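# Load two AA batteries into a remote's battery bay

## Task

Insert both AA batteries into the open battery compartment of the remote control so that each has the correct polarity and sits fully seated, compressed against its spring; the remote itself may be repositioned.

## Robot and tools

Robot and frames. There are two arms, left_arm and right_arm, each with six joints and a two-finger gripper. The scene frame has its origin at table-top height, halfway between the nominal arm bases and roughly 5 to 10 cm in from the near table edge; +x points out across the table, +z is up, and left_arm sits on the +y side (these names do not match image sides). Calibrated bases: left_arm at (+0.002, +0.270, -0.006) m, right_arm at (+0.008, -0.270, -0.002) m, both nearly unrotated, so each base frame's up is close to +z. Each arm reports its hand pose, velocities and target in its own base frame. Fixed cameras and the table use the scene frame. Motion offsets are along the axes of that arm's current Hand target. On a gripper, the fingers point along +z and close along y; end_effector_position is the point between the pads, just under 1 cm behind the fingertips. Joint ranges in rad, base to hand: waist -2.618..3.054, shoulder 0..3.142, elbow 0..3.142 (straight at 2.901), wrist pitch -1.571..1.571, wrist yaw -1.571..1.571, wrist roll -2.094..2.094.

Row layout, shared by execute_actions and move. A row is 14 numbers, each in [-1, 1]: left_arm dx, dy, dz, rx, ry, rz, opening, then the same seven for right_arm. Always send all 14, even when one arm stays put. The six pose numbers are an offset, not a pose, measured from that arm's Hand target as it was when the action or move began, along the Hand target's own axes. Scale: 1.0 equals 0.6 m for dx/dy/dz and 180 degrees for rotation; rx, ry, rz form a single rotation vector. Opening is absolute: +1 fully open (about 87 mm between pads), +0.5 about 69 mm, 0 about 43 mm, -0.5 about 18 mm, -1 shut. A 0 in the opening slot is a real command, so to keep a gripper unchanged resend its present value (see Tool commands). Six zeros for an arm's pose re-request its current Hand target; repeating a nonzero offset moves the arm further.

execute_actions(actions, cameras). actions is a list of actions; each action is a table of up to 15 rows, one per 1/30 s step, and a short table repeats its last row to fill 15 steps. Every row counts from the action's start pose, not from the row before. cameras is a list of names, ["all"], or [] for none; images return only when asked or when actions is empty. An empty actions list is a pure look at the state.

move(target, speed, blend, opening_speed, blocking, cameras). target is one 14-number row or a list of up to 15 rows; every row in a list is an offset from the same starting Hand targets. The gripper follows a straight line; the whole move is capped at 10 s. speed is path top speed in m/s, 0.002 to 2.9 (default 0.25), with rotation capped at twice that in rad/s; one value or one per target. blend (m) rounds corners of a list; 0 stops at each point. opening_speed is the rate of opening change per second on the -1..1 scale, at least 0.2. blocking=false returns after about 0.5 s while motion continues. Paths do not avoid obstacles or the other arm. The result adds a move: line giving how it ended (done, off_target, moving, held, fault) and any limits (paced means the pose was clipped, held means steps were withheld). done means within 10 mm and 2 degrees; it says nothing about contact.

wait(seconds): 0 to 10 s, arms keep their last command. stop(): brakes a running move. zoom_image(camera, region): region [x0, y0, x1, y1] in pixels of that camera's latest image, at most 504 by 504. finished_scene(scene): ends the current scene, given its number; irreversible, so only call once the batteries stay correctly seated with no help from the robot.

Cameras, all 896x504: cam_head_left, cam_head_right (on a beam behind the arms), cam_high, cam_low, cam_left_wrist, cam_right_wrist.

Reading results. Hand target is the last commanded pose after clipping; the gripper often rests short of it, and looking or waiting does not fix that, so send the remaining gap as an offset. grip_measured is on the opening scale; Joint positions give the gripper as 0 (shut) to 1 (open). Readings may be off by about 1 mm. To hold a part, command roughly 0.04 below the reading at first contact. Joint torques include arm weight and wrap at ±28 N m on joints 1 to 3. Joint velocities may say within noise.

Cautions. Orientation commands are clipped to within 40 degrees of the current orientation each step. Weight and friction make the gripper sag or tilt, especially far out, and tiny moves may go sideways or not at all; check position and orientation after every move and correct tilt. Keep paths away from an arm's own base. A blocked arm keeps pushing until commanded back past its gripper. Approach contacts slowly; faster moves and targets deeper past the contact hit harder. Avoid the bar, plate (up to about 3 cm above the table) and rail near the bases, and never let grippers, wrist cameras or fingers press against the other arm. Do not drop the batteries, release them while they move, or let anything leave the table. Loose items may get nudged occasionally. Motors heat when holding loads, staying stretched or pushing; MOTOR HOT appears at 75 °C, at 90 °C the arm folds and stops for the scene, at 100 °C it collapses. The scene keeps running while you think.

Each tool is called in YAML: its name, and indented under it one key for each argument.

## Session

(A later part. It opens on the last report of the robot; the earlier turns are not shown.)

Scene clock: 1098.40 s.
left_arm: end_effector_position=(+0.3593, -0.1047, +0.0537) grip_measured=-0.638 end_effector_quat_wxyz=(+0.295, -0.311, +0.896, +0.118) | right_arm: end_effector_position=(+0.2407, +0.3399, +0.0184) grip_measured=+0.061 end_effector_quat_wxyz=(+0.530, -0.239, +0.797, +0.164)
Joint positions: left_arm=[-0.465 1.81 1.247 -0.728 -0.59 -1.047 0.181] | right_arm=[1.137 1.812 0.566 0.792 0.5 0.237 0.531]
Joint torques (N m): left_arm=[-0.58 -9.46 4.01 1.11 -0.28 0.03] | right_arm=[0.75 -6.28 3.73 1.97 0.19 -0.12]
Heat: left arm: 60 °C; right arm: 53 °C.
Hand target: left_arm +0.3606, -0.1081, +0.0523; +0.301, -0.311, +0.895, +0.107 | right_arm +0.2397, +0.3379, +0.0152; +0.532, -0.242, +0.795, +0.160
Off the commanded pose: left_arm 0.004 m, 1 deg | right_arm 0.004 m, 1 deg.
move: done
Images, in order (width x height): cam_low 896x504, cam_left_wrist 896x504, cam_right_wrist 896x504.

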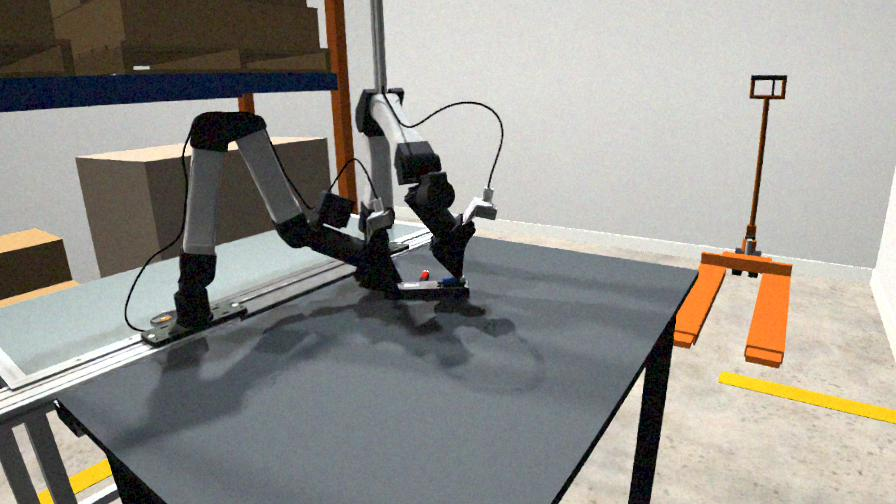

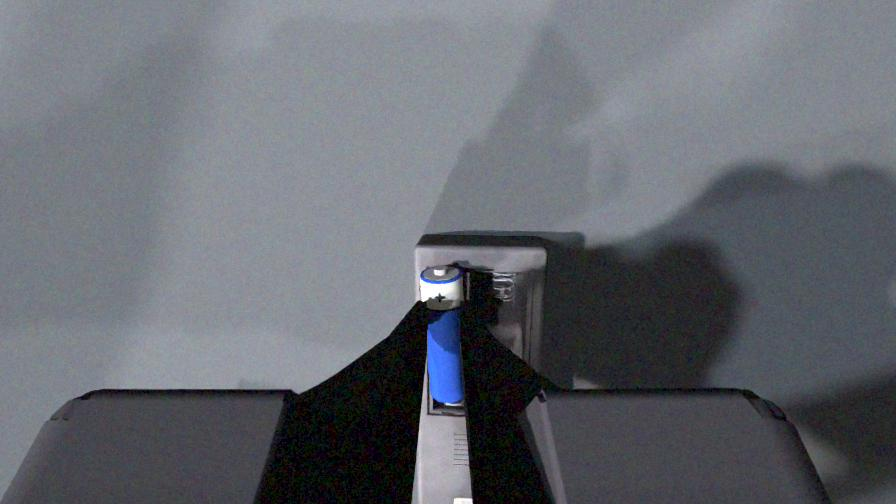

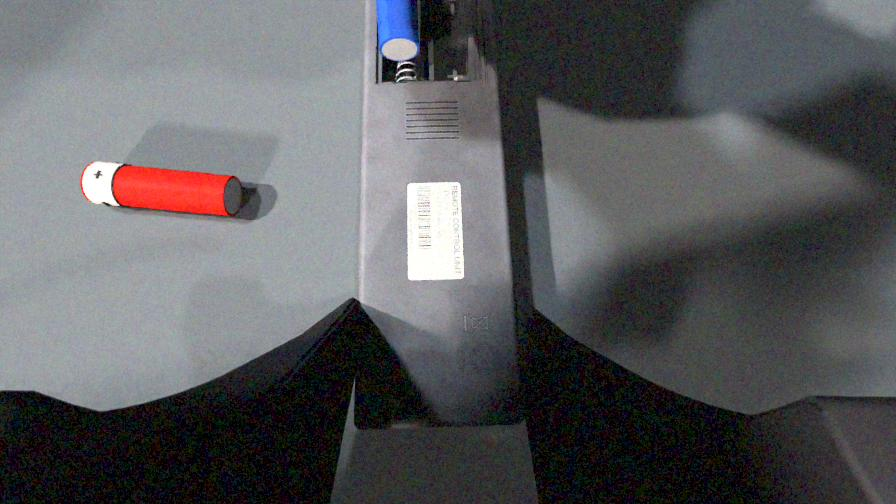

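move:
  target: [0.003,-0.008,0.004,0.0034,0,0.0045,-0.75,0,0,0,0,0,0,-0.06]
  cameras: ["cam_left_wrist","cam_low","cam_right_wrist"]
  speed: 0.06

zoom_image:
  camera: "cam_left_wrist"
  region: [330, 180, 630, 450]

zoom_image:
  camera: "cam_low"
  region: [400, 225, 500, 305]

zoom_image:
  camera: "cam_right_wrist"
  region: [330, 0, 560, 180]

Scene clock: 1112.63 s.
left_arm: end_effector_position=(+0.3604, -0.1055, +0.0541) grip_measured=-0.638 end_effector_quat_wxyz=(+0.297, -0.303, +0.898, +0.118) | right_arm: end_effector_position=(+0.2408, +0.3398, +0.0185) grip_measured=+0.061 end_effector_quat_wxyz=(+0.530, -0.239, +0.797, +0.163)
Joint positions: left_arm=[-0.467 1.81 1.247 -0.72 -0.591 -1.03 0.181] | right_arm=[1.137 1.812 0.566 0.792 0.501 0.237 0.531]
Joint torques (N m): left_arm=[-0.76 -8.34 4.3 1.2 -0.24 -0.01] | right_arm=[0.8 -6.13 3.64 2 0.16 -0.14]
Heat: left arm: 60 °C; right arm: 53 °C.
Hand target: left_arm +0.3636, -0.1117, +0.0492; +0.302, -0.303, +0.898, +0.104 | right_arm +0.2397, +0.3380, +0.0152; +0.532, -0.242, +0.795, +0.160
Off the commanded pose: left_arm 0.009 m, 2 deg | right_arm 0.004 m, 1 deg.
move: done
Images, in order (width x height): cam_low 896x504, cam_left_wrist 896x504, cam_right_wrist 896x504.

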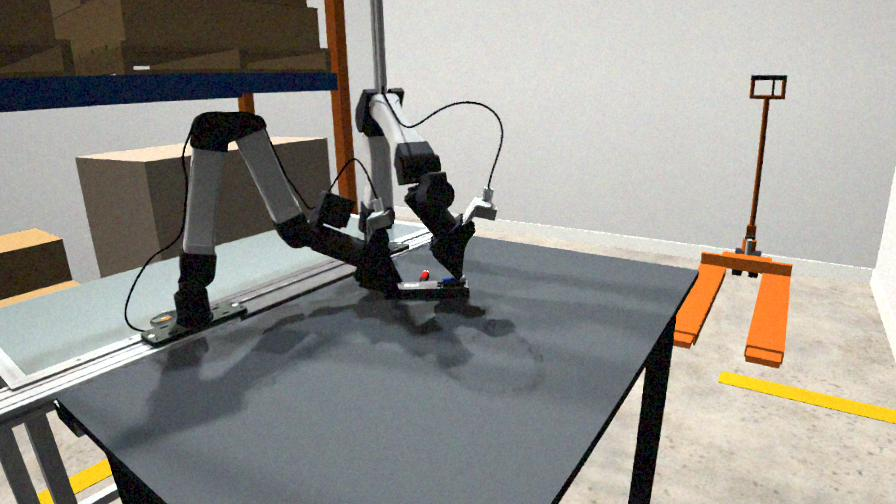

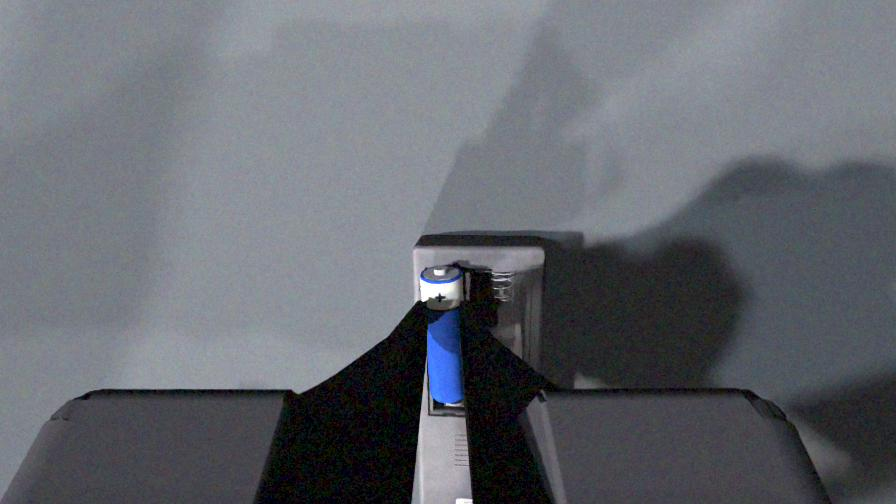

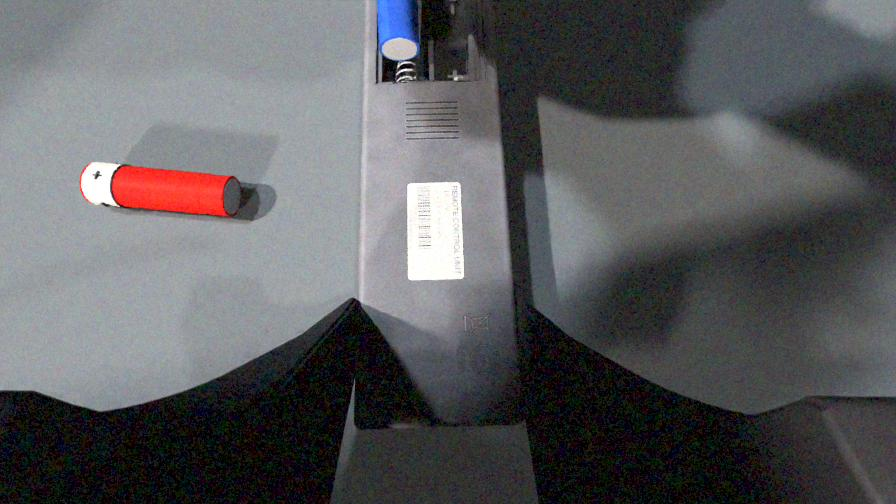

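Scaled by 1.680 from the camera's 896x504 image, which has a finer 1280x720 frame.

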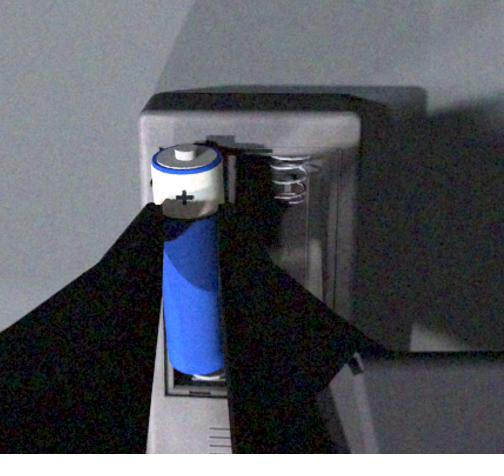

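Scaled by 5.040 from the camera's 896x504 image, which has a finer 1280x720 frame.

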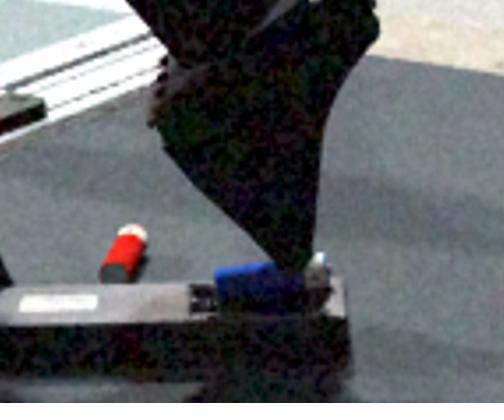

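Scaled by 2.191 from the camera's 896x504 image, which has a finer 1280x720 frame.

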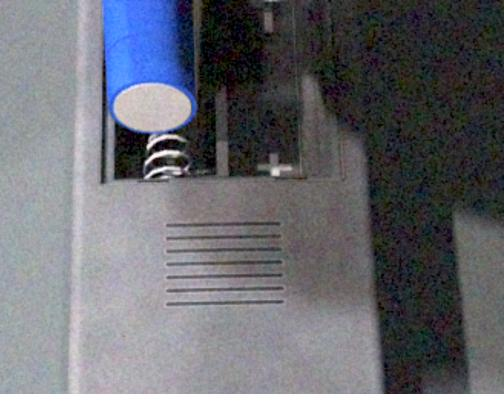

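move:
  target: [-0.0035,-0.005,-0.0133,0,0,0,-0.75,0,0,0,0,0,0,-0.06]
  cameras: ["cam_left_wrist","cam_right_wrist"]
  speed: 0.06

zoom_image:
  camera: "cam_left_wrist"
  region: [330, 180, 630, 450]

zoom_image:
  camera: "cam_right_wrist"
  region: [330, 0, 560, 180]

Scene clock: 1125.37 s.
left_arm: end_effector_position=(+0.3595, -0.1085, +0.0542) grip_measured=-0.638 end_effector_quat_wxyz=(+0.298, -0.299, +0.899, +0.117) | right_arm: end_effector_position=(+0.2409, +0.3397, +0.0185) grip_measured=+0.061 end_effector_quat_wxyz=(+0.530, -0.239, +0.797, +0.163)
Joint positions: left_arm=[-0.476 1.81 1.247 -0.72 -0.592 -1.03 0.181] | right_arm=[1.137 1.812 0.566 0.792 0.502 0.237 0.531]
Joint torques (N m): left_arm=[-1.01 -8.61 6.9 0.85 -0.25 -0.13] | right_arm=[0.73 -6.12 3.71 1.95 0.19 -0.1]
Heat: left arm: 58 °C; right arm: 53 °C.
Hand target: left_arm +0.3629, -0.1160, +0.0569; +0.302, -0.303, +0.898, +0.104 | right_arm +0.2397, +0.3379, +0.0152; +0.532, -0.242, +0.795, +0.160
Off the commanded pose: left_arm 0.009 m, 2 deg | right_arm 0.004 m, 1 deg.
move: done
Images, in order (width x height): cam_left_wrist 896x504, cam_right_wrist 896x504.

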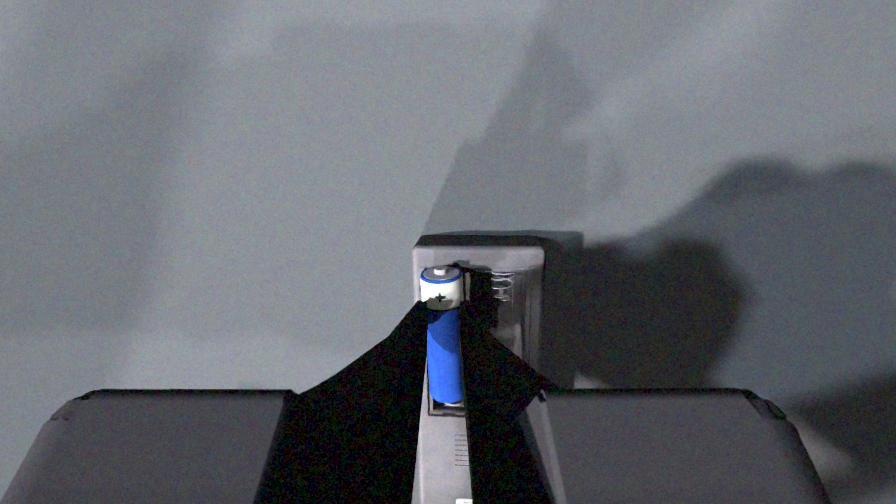

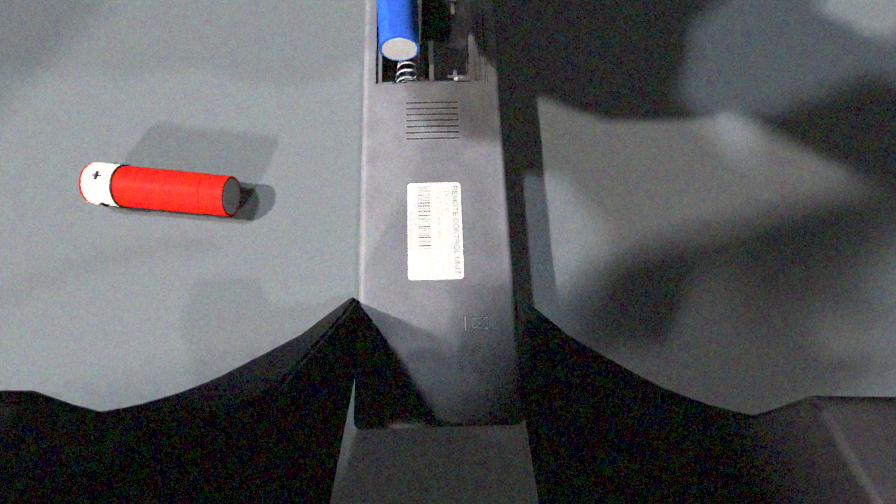

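Scaled by 1.680 from the camera's 896x504 image, which has a finer 1280x720 frame.

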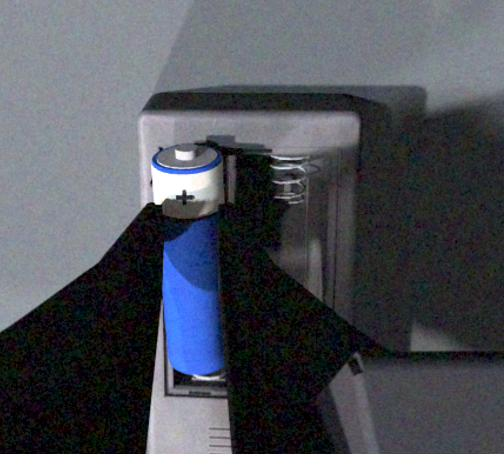

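Scaled by 2.191 from the camera's 896x504 image, which has a finer 1280x720 frame.

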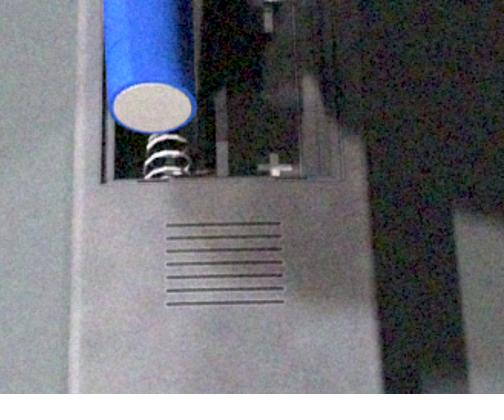

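move:
  target: [-0.01,0.003,-0.0133,0,0,0,-0.75,0,0,0,0,0,0,-0.06]
  cameras: ["cam_left_wrist","cam_right_wrist"]
  speed: 0.06

zoom_image:
  camera: "cam_left_wrist"
  region: [330, 180, 630, 450]

zoom_image:
  camera: "cam_right_wrist"
  region: [330, 0, 560, 180]

Scene clock: 1147.00 s.
left_arm: end_effector_position=(+0.3586, -0.1081, +0.0545) grip_measured=-0.638 end_effector_quat_wxyz=(+0.296, -0.299, +0.899, +0.119) | right_arm: end_effector_position=(+0.2409, +0.3397, +0.0185) grip_measured=+0.061 end_effector_quat_wxyz=(+0.530, -0.239, +0.797, +0.163)
Joint positions: left_arm=[-0.476 1.81 1.25 -0.728 -0.592 -1.032 0.181] | right_arm=[1.137 1.812 0.566 0.792 0.502 0.237 0.531]
Joint torques (N m): left_arm=[-0.81 -10.04 8.35 0.6 -0.25 -0.05] | right_arm=[0.68 -6.22 3.55 1.97 0.16 -0.11]
Heat: left arm: 57 °C; right arm: 53 °C.
Hand target: left_arm +0.3618, -0.1146, +0.0669; +0.302, -0.303, +0.898, +0.104 | right_arm +0.2397, +0.3379, +0.0152; +0.532, -0.242, +0.795, +0.160
Off the commanded pose: left_arm 0.014 m, 2 deg | right_arm 0.004 m, 1 deg.
move: off_target (left_arm)
Images, in order (width x height): cam_left_wrist 896x504, cam_right_wrist 896x504.

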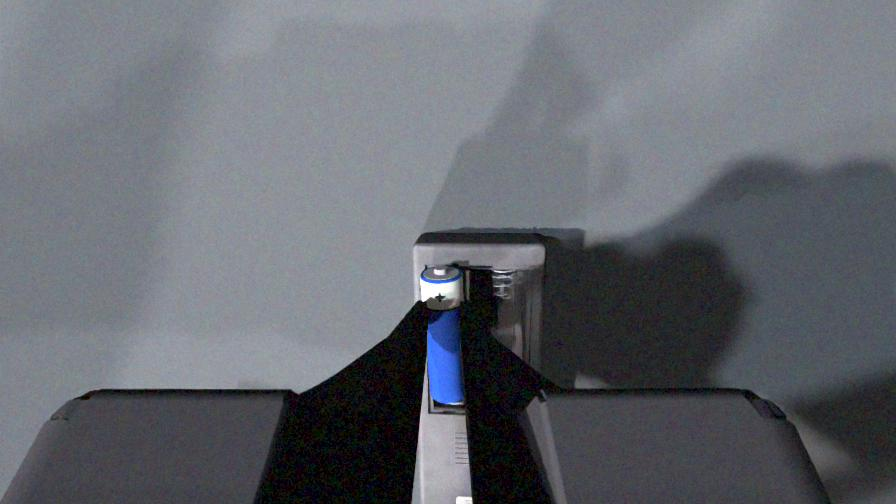

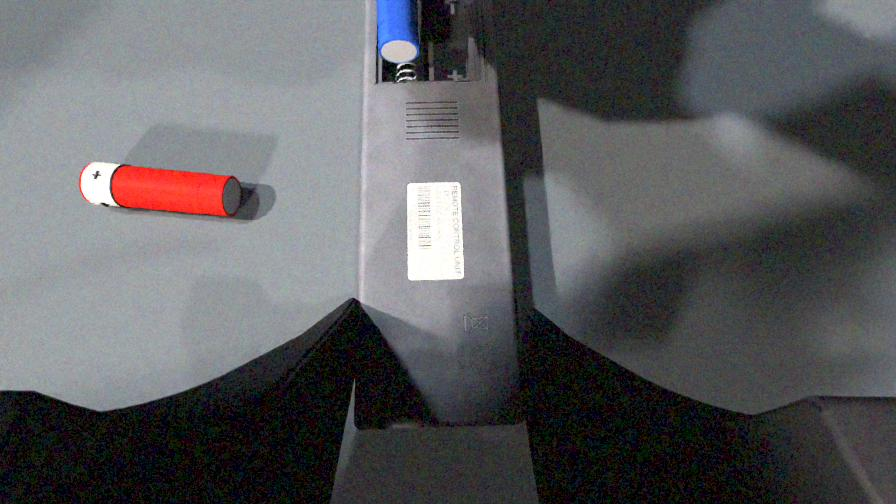

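Scaled by 1.680 from the camera's 896x504 image, which has a finer 1280x720 frame.

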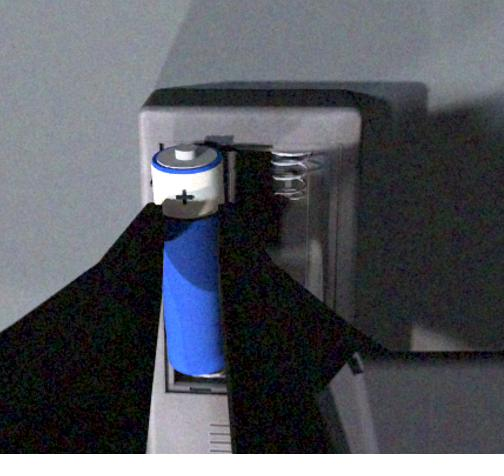

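Scaled by 2.191 from the camera's 896x504 image, which has a finer 1280x720 frame.

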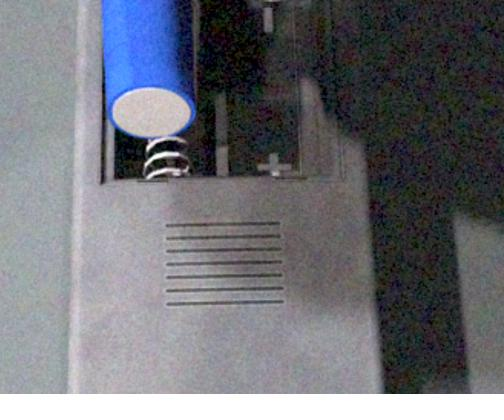

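move:
  target: [-0.01,-0.004,-0.0165,0,0,0,-0.75,0,0,0,0,0,0,-0.06]
  cameras: ["cam_left_wrist","cam_right_wrist"]
  speed: 0.06

zoom_image:
  camera: "cam_left_wrist"
  region: [330, 180, 630, 450]

zoom_image:
  camera: "cam_right_wrist"
  region: [330, 0, 560, 180]

Scene clock: 1157.10 s.
left_arm: end_effector_position=(+0.3568, -0.1110, +0.0630) grip_measured=-0.639 end_effector_quat_wxyz=(+0.291, -0.297, +0.901, +0.122) | right_arm: end_effector_position=(+0.2409, +0.3397, +0.0185) grip_measured=+0.061 end_effector_quat_wxyz=(+0.530, -0.239, +0.797, +0.163)
Joint positions: left_arm=[-0.485 1.81 1.288 -0.783 -0.591 -1.039 0.181] | right_arm=[1.137 1.812 0.566 0.792 0.502 0.237 0.531]
Joint torques (N m): left_arm=[-0.61 -10.58 8.72 0.6 -0.27 -0.08] | right_arm=[0.79 -6.19 3.58 1.92 0.15 -0.14]
Heat: left arm: 58 °C; right arm: 54 °C.
Hand target: left_arm +0.3624, -0.1174, +0.0783; +0.302, -0.303, +0.898, +0.104 | right_arm +0.2397, +0.3379, +0.0152; +0.532, -0.242, +0.795, +0.160
Off the commanded pose: left_arm 0.018 m, 3 deg | right_arm 0.004 m, 1 deg.
move: off_target (left_arm)
Images, in order (width x height): cam_left_wrist 896x504, cam_right_wrist 896x504.

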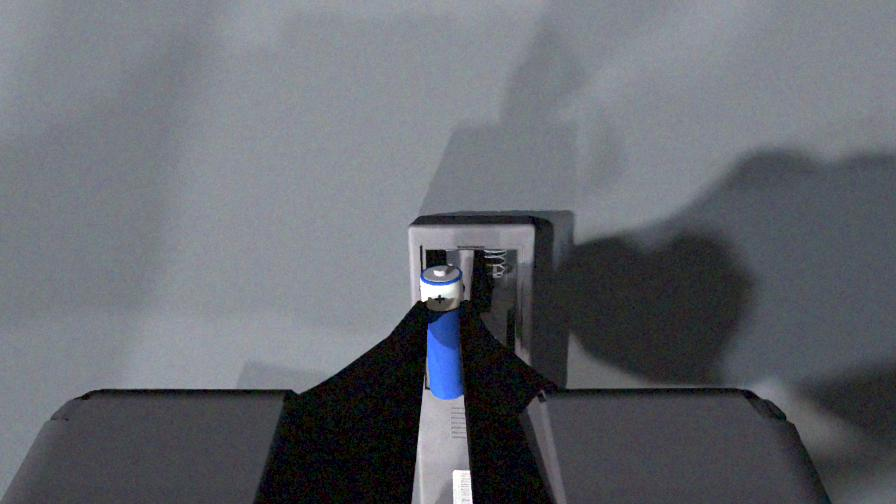

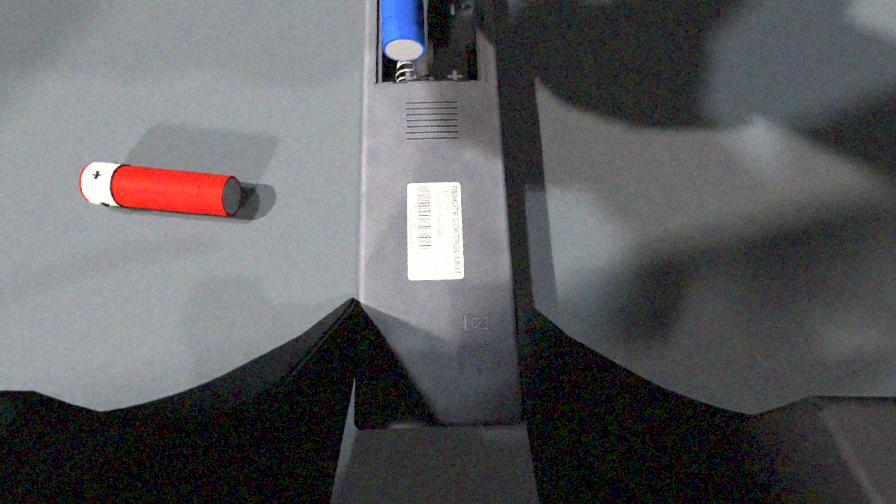

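Scaled by 1.680 from the camera's 896x504 image, which has a finer 1280x720 frame.

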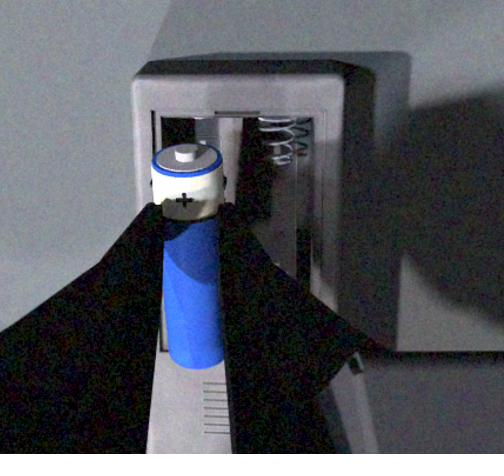

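Scaled by 2.191 from the camera's 896x504 image, which has a finer 1280x720 frame.

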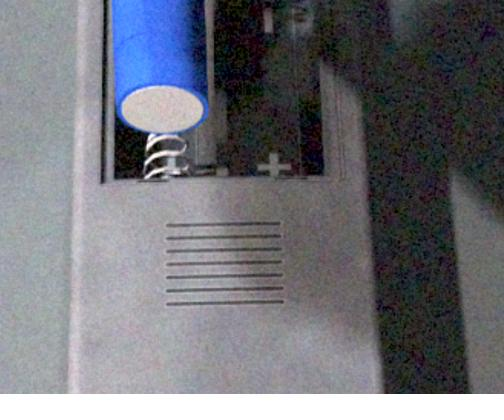

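move:
  target: [0.0175,-0.002,0.0453,0.0034,0,0.0045,-0.75,0,0,0,0,0,0,-0.06]
  cameras: ["cam_left_wrist","cam_low","cam_right_wrist"]
  speed: 0.06

zoom_image:
  camera: "cam_left_wrist"
  region: [330, 180, 630, 450]

zoom_image:
  camera: "cam_low"
  region: [409, 245, 493, 305]

zoom_image:
  camera: "cam_right_wrist"
  region: [330, 0, 560, 180]

Scene clock: 1193.00 s.
left_arm: end_effector_position=(+0.3675, -0.1140, +0.0554) grip_measured=-0.639 end_effector_quat_wxyz=(+0.304, -0.295, +0.900, +0.104) | right_arm: end_effector_position=(+0.2409, +0.3397, +0.0185) grip_measured=+0.061 end_effector_quat_wxyz=(+0.530, -0.239, +0.797, +0.163)
Joint positions: left_arm=[-0.475 1.817 1.257 -0.689 -0.581 -1.011 0.181] | right_arm=[1.137 1.812 0.566 0.792 0.502 0.237 0.531]
Joint torques (N m): left_arm=[0.35 -7.99 5.16 1 -0.26 0.05] | right_arm=[0.81 -6.05 3.6 2 0.15 -0.1]
Heat: left arm: 59 °C; right arm: 54 °C.
Hand target: left_arm +0.3695, -0.1134, +0.0503; +0.303, -0.295, +0.901, +0.101 | right_arm +0.2397, +0.3379, +0.0152; +0.532, -0.242, +0.795, +0.160
Off the commanded pose: left_arm 0.006 m, 0 deg | right_arm 0.004 m, 1 deg.
move: done
Images, in order (width x height): cam_low 896x504, cam_left_wrist 896x504, cam_right_wrist 896x504.

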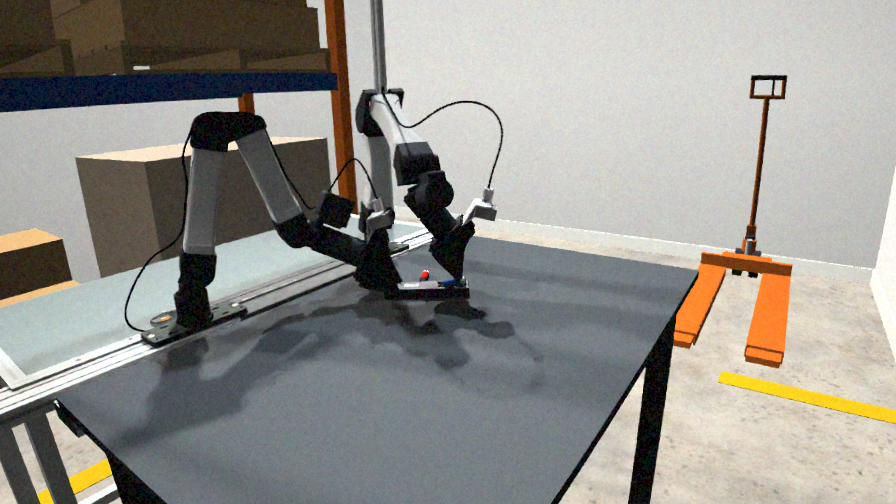

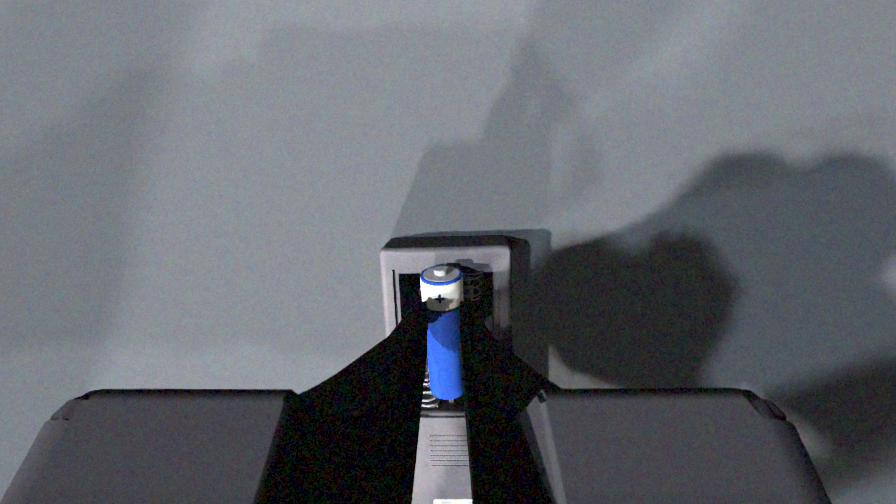

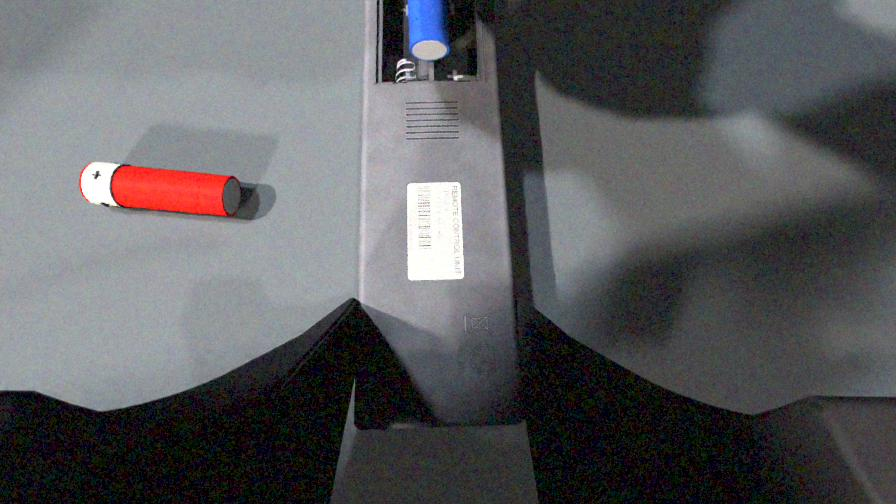

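Scaled by 1.680 from the camera's 896x504 image, which has a finer 1280x720 frame.

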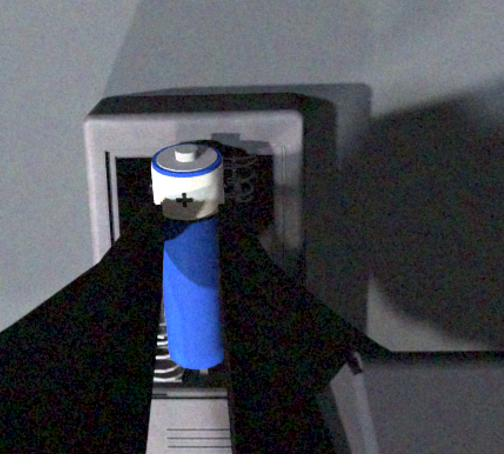

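Scaled by 6.000 from the camera's 896x504 image, which has a finer 1280x720 frame.

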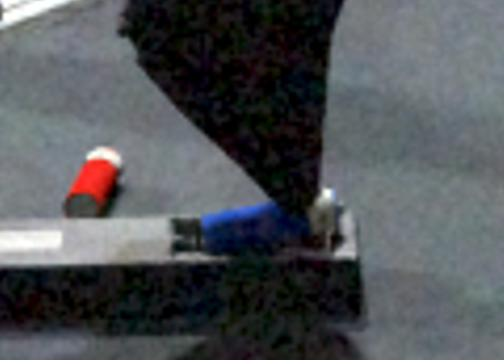

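Scaled by 2.191 from the camera's 896x504 image, which has a finer 1280x720 frame.

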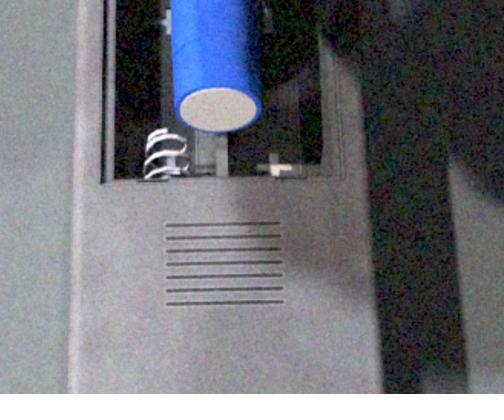

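move:
  target:
    - [-0.016,0.0117,-0.0215,0.0034,0,0.0045,-0.75,0,0,0,0,0,0,-0.06]
    - [0,0.0117,0,0.0034,0,0.0045,-0.75,0,0,0,0,0,0,-0.06]
  cameras: ["cam_left_wrist","cam_low","cam_right_wrist"]
  speed: 0.06

zoom_image:
  camera: "cam_left_wrist"
  region: [330, 180, 630, 450]

zoom_image:
  camera: "cam_low"
  region: [409, 245, 493, 305]

zoom_image:
  camera: "cam_right_wrist"
  region: [330, 0, 560, 180]

Scene clock: 1207.33 s.
left_arm: end_effector_position=(+0.3660, -0.1099, +0.0530) grip_measured=-0.639 end_effector_quat_wxyz=(+0.304, -0.284, +0.903, +0.104) | right_arm: end_effector_position=(+0.2409, +0.3397, +0.0185) grip_measured=+0.061 end_effector_quat_wxyz=(+0.530, -0.239, +0.797, +0.163)
Joint positions: left_arm=[-0.465 1.805 1.231 -0.662 -0.572 -0.976 0.181] | right_arm=[1.137 1.812 0.566 0.792 0.502 0.237 0.531]
Joint torques (N m): left_arm=[0.44 -9.39 4 1.05 -0.24 0.02] | right_arm=[0.62 -6.26 3.54 1.95 0.17 -0.14]
Heat: left arm: 57 °C; right arm: 54 °C.
Hand target: left_arm +0.3652, -0.1077, +0.0503; +0.304, -0.287, +0.903, +0.099 | right_arm +0.2397, +0.3379, +0.0152; +0.532, -0.242, +0.795, +0.160
Off the commanded pose: left_arm 0.003 m, 1 deg | right_arm 0.004 m, 1 deg.
move: done
Images, in order (width x height): cam_low 896x504, cam_left_wrist 896x504, cam_right_wrist 896x504.

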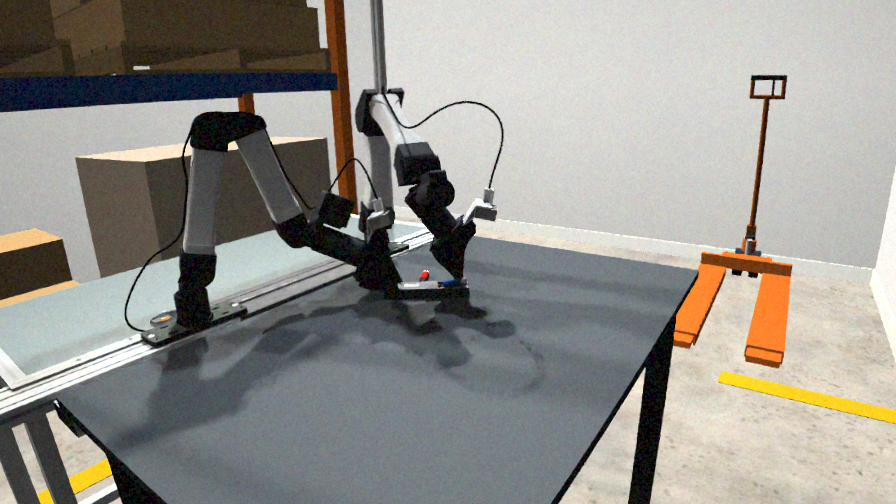

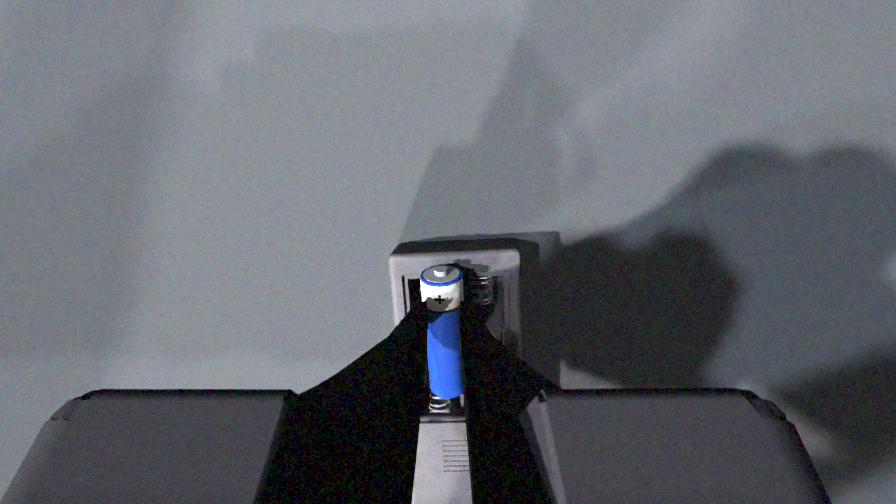

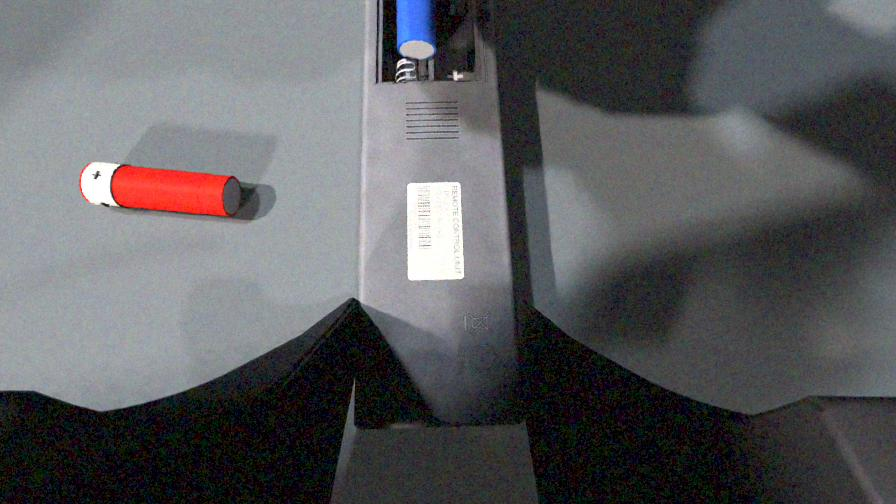

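Scaled by 1.680 from the camera's 896x504 image, which has a finer 1280x720 frame.

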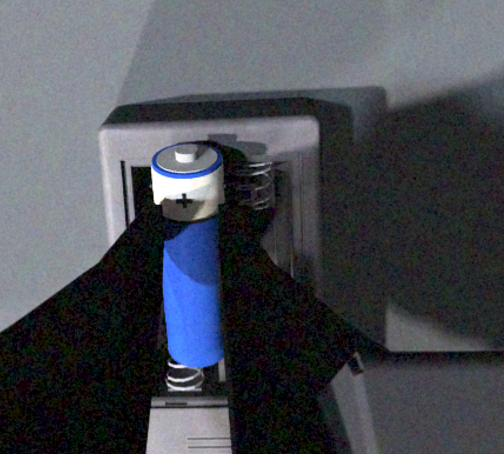

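Scaled by 6.000 from the camera's 896x504 image, which has a finer 1280x720 frame.

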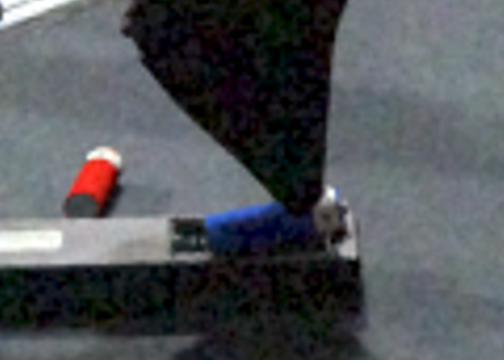

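Scaled by 2.191 from the camera's 896x504 image, which has a finer 1280x720 frame.

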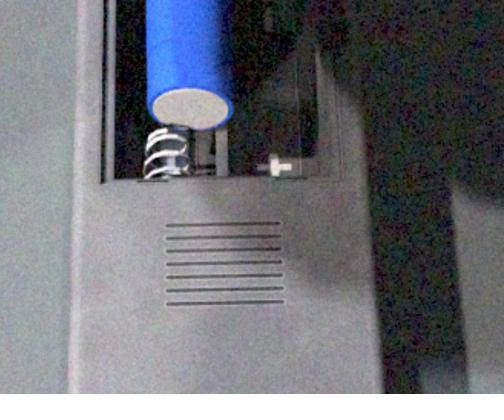

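move:
  target:
    - [-0.016,0.008,-0.02,0,0,0,-0.75,0,0,0,0,0,0,-0.06]
    - [0,0.007,0,0,0,0,-0.75,0,0,0,0,0,0,-0.06]
  cameras: ["cam_left_wrist","cam_low","cam_right_wrist"]
  speed: 0.06

zoom_image:
  camera: "cam_left_wrist"
  region: [330, 180, 630, 450]

zoom_image:
  camera: "cam_right_wrist"
  region: [330, 0, 560, 180]

Scene clock: 1218.87 s.
left_arm: end_effector_position=(+0.3634, -0.1060, +0.0512) grip_measured=-0.638 end_effector_quat_wxyz=(+0.302, -0.285, +0.904, +0.104) | right_arm: end_effector_position=(+0.2409, +0.3398, +0.0183) grip_measured=+0.061 end_effector_quat_wxyz=(+0.530, -0.239, +0.797, +0.163)
Joint positions: left_arm=[-0.458 1.795 1.211 -0.653 -0.568 -0.97 0.181] | right_arm=[1.137 1.813 0.566 0.794 0.502 0.237 0.531]
Joint torques (N m): left_arm=[0.31 -9.63 4.11 1.05 -0.26 0.07] | right_arm=[0.81 -6.3 3.73 1.97 0.15 -0.1]
Heat: left arm: 57 °C; right arm: 54 °C.
Hand target: left_arm +0.3629, -0.1043, +0.0504; +0.304, -0.287, +0.903, +0.099 | right_arm +0.2397, +0.3380, +0.0152; +0.532, -0.242, +0.795, +0.160
Off the commanded pose: left_arm 0.002 m, 1 deg | right_arm 0.004 m, 1 deg.
move: done
Images, in order (width x height): cam_low 896x504, cam_left_wrist 896x504, cam_right_wrist 896x504.

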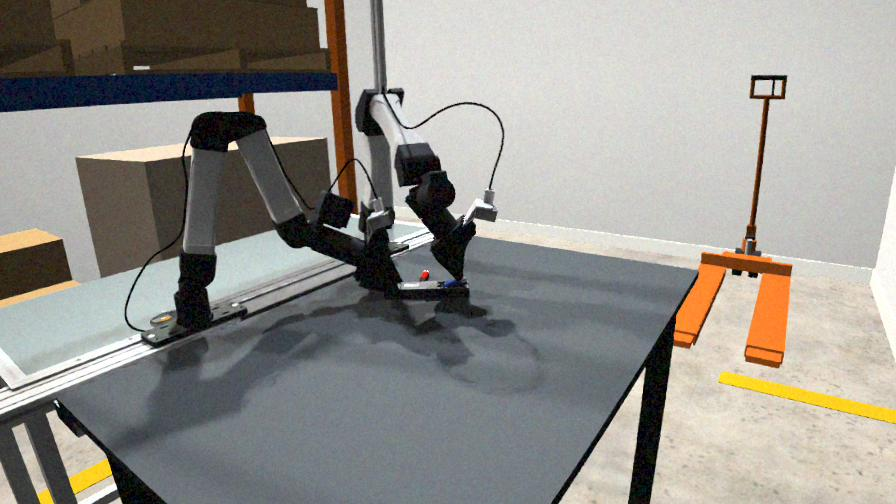

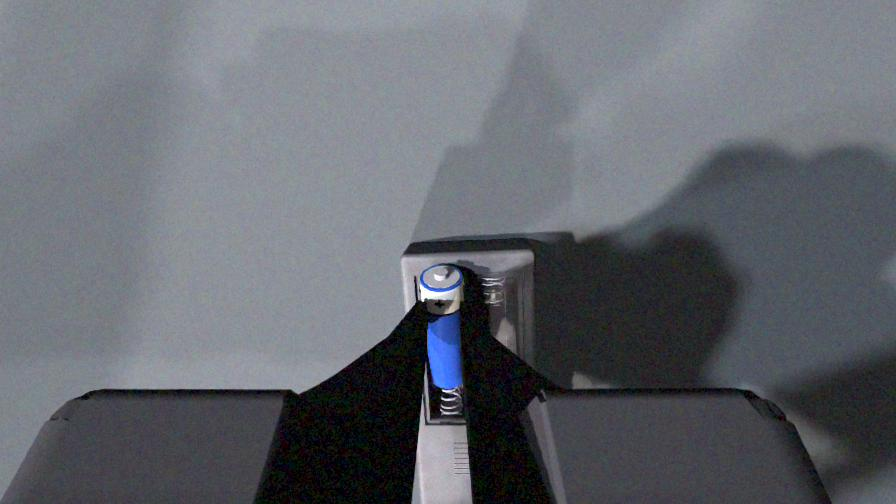

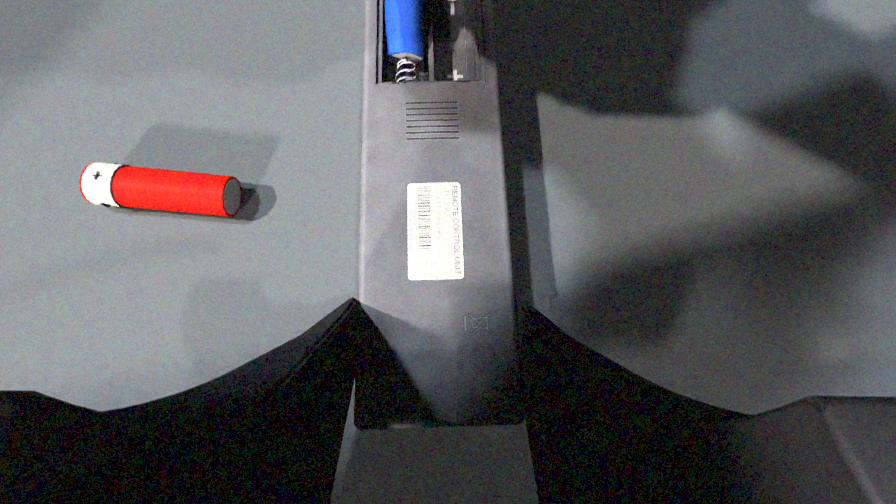

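Scaled by 1.680 from the camera's 896x504 image, which has a finer 1280x720 frame.

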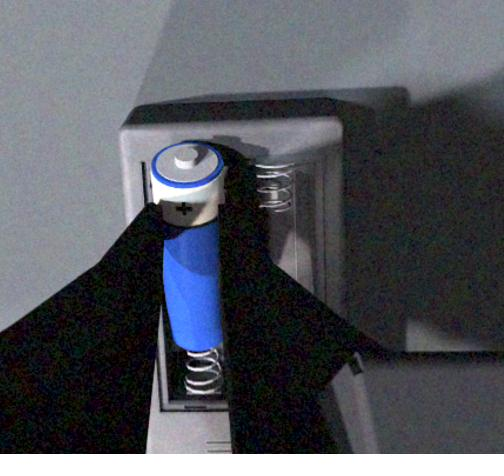

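Scaled by 2.191 from the camera's 896x504 image, which has a finer 1280x720 frame.

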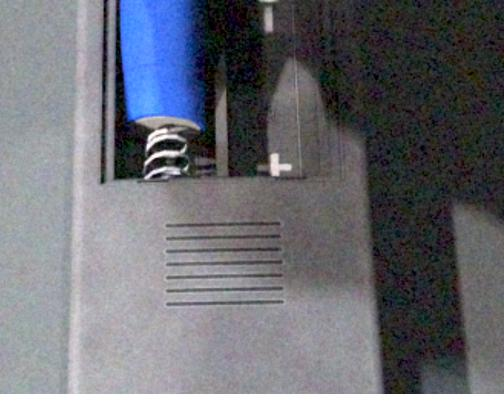

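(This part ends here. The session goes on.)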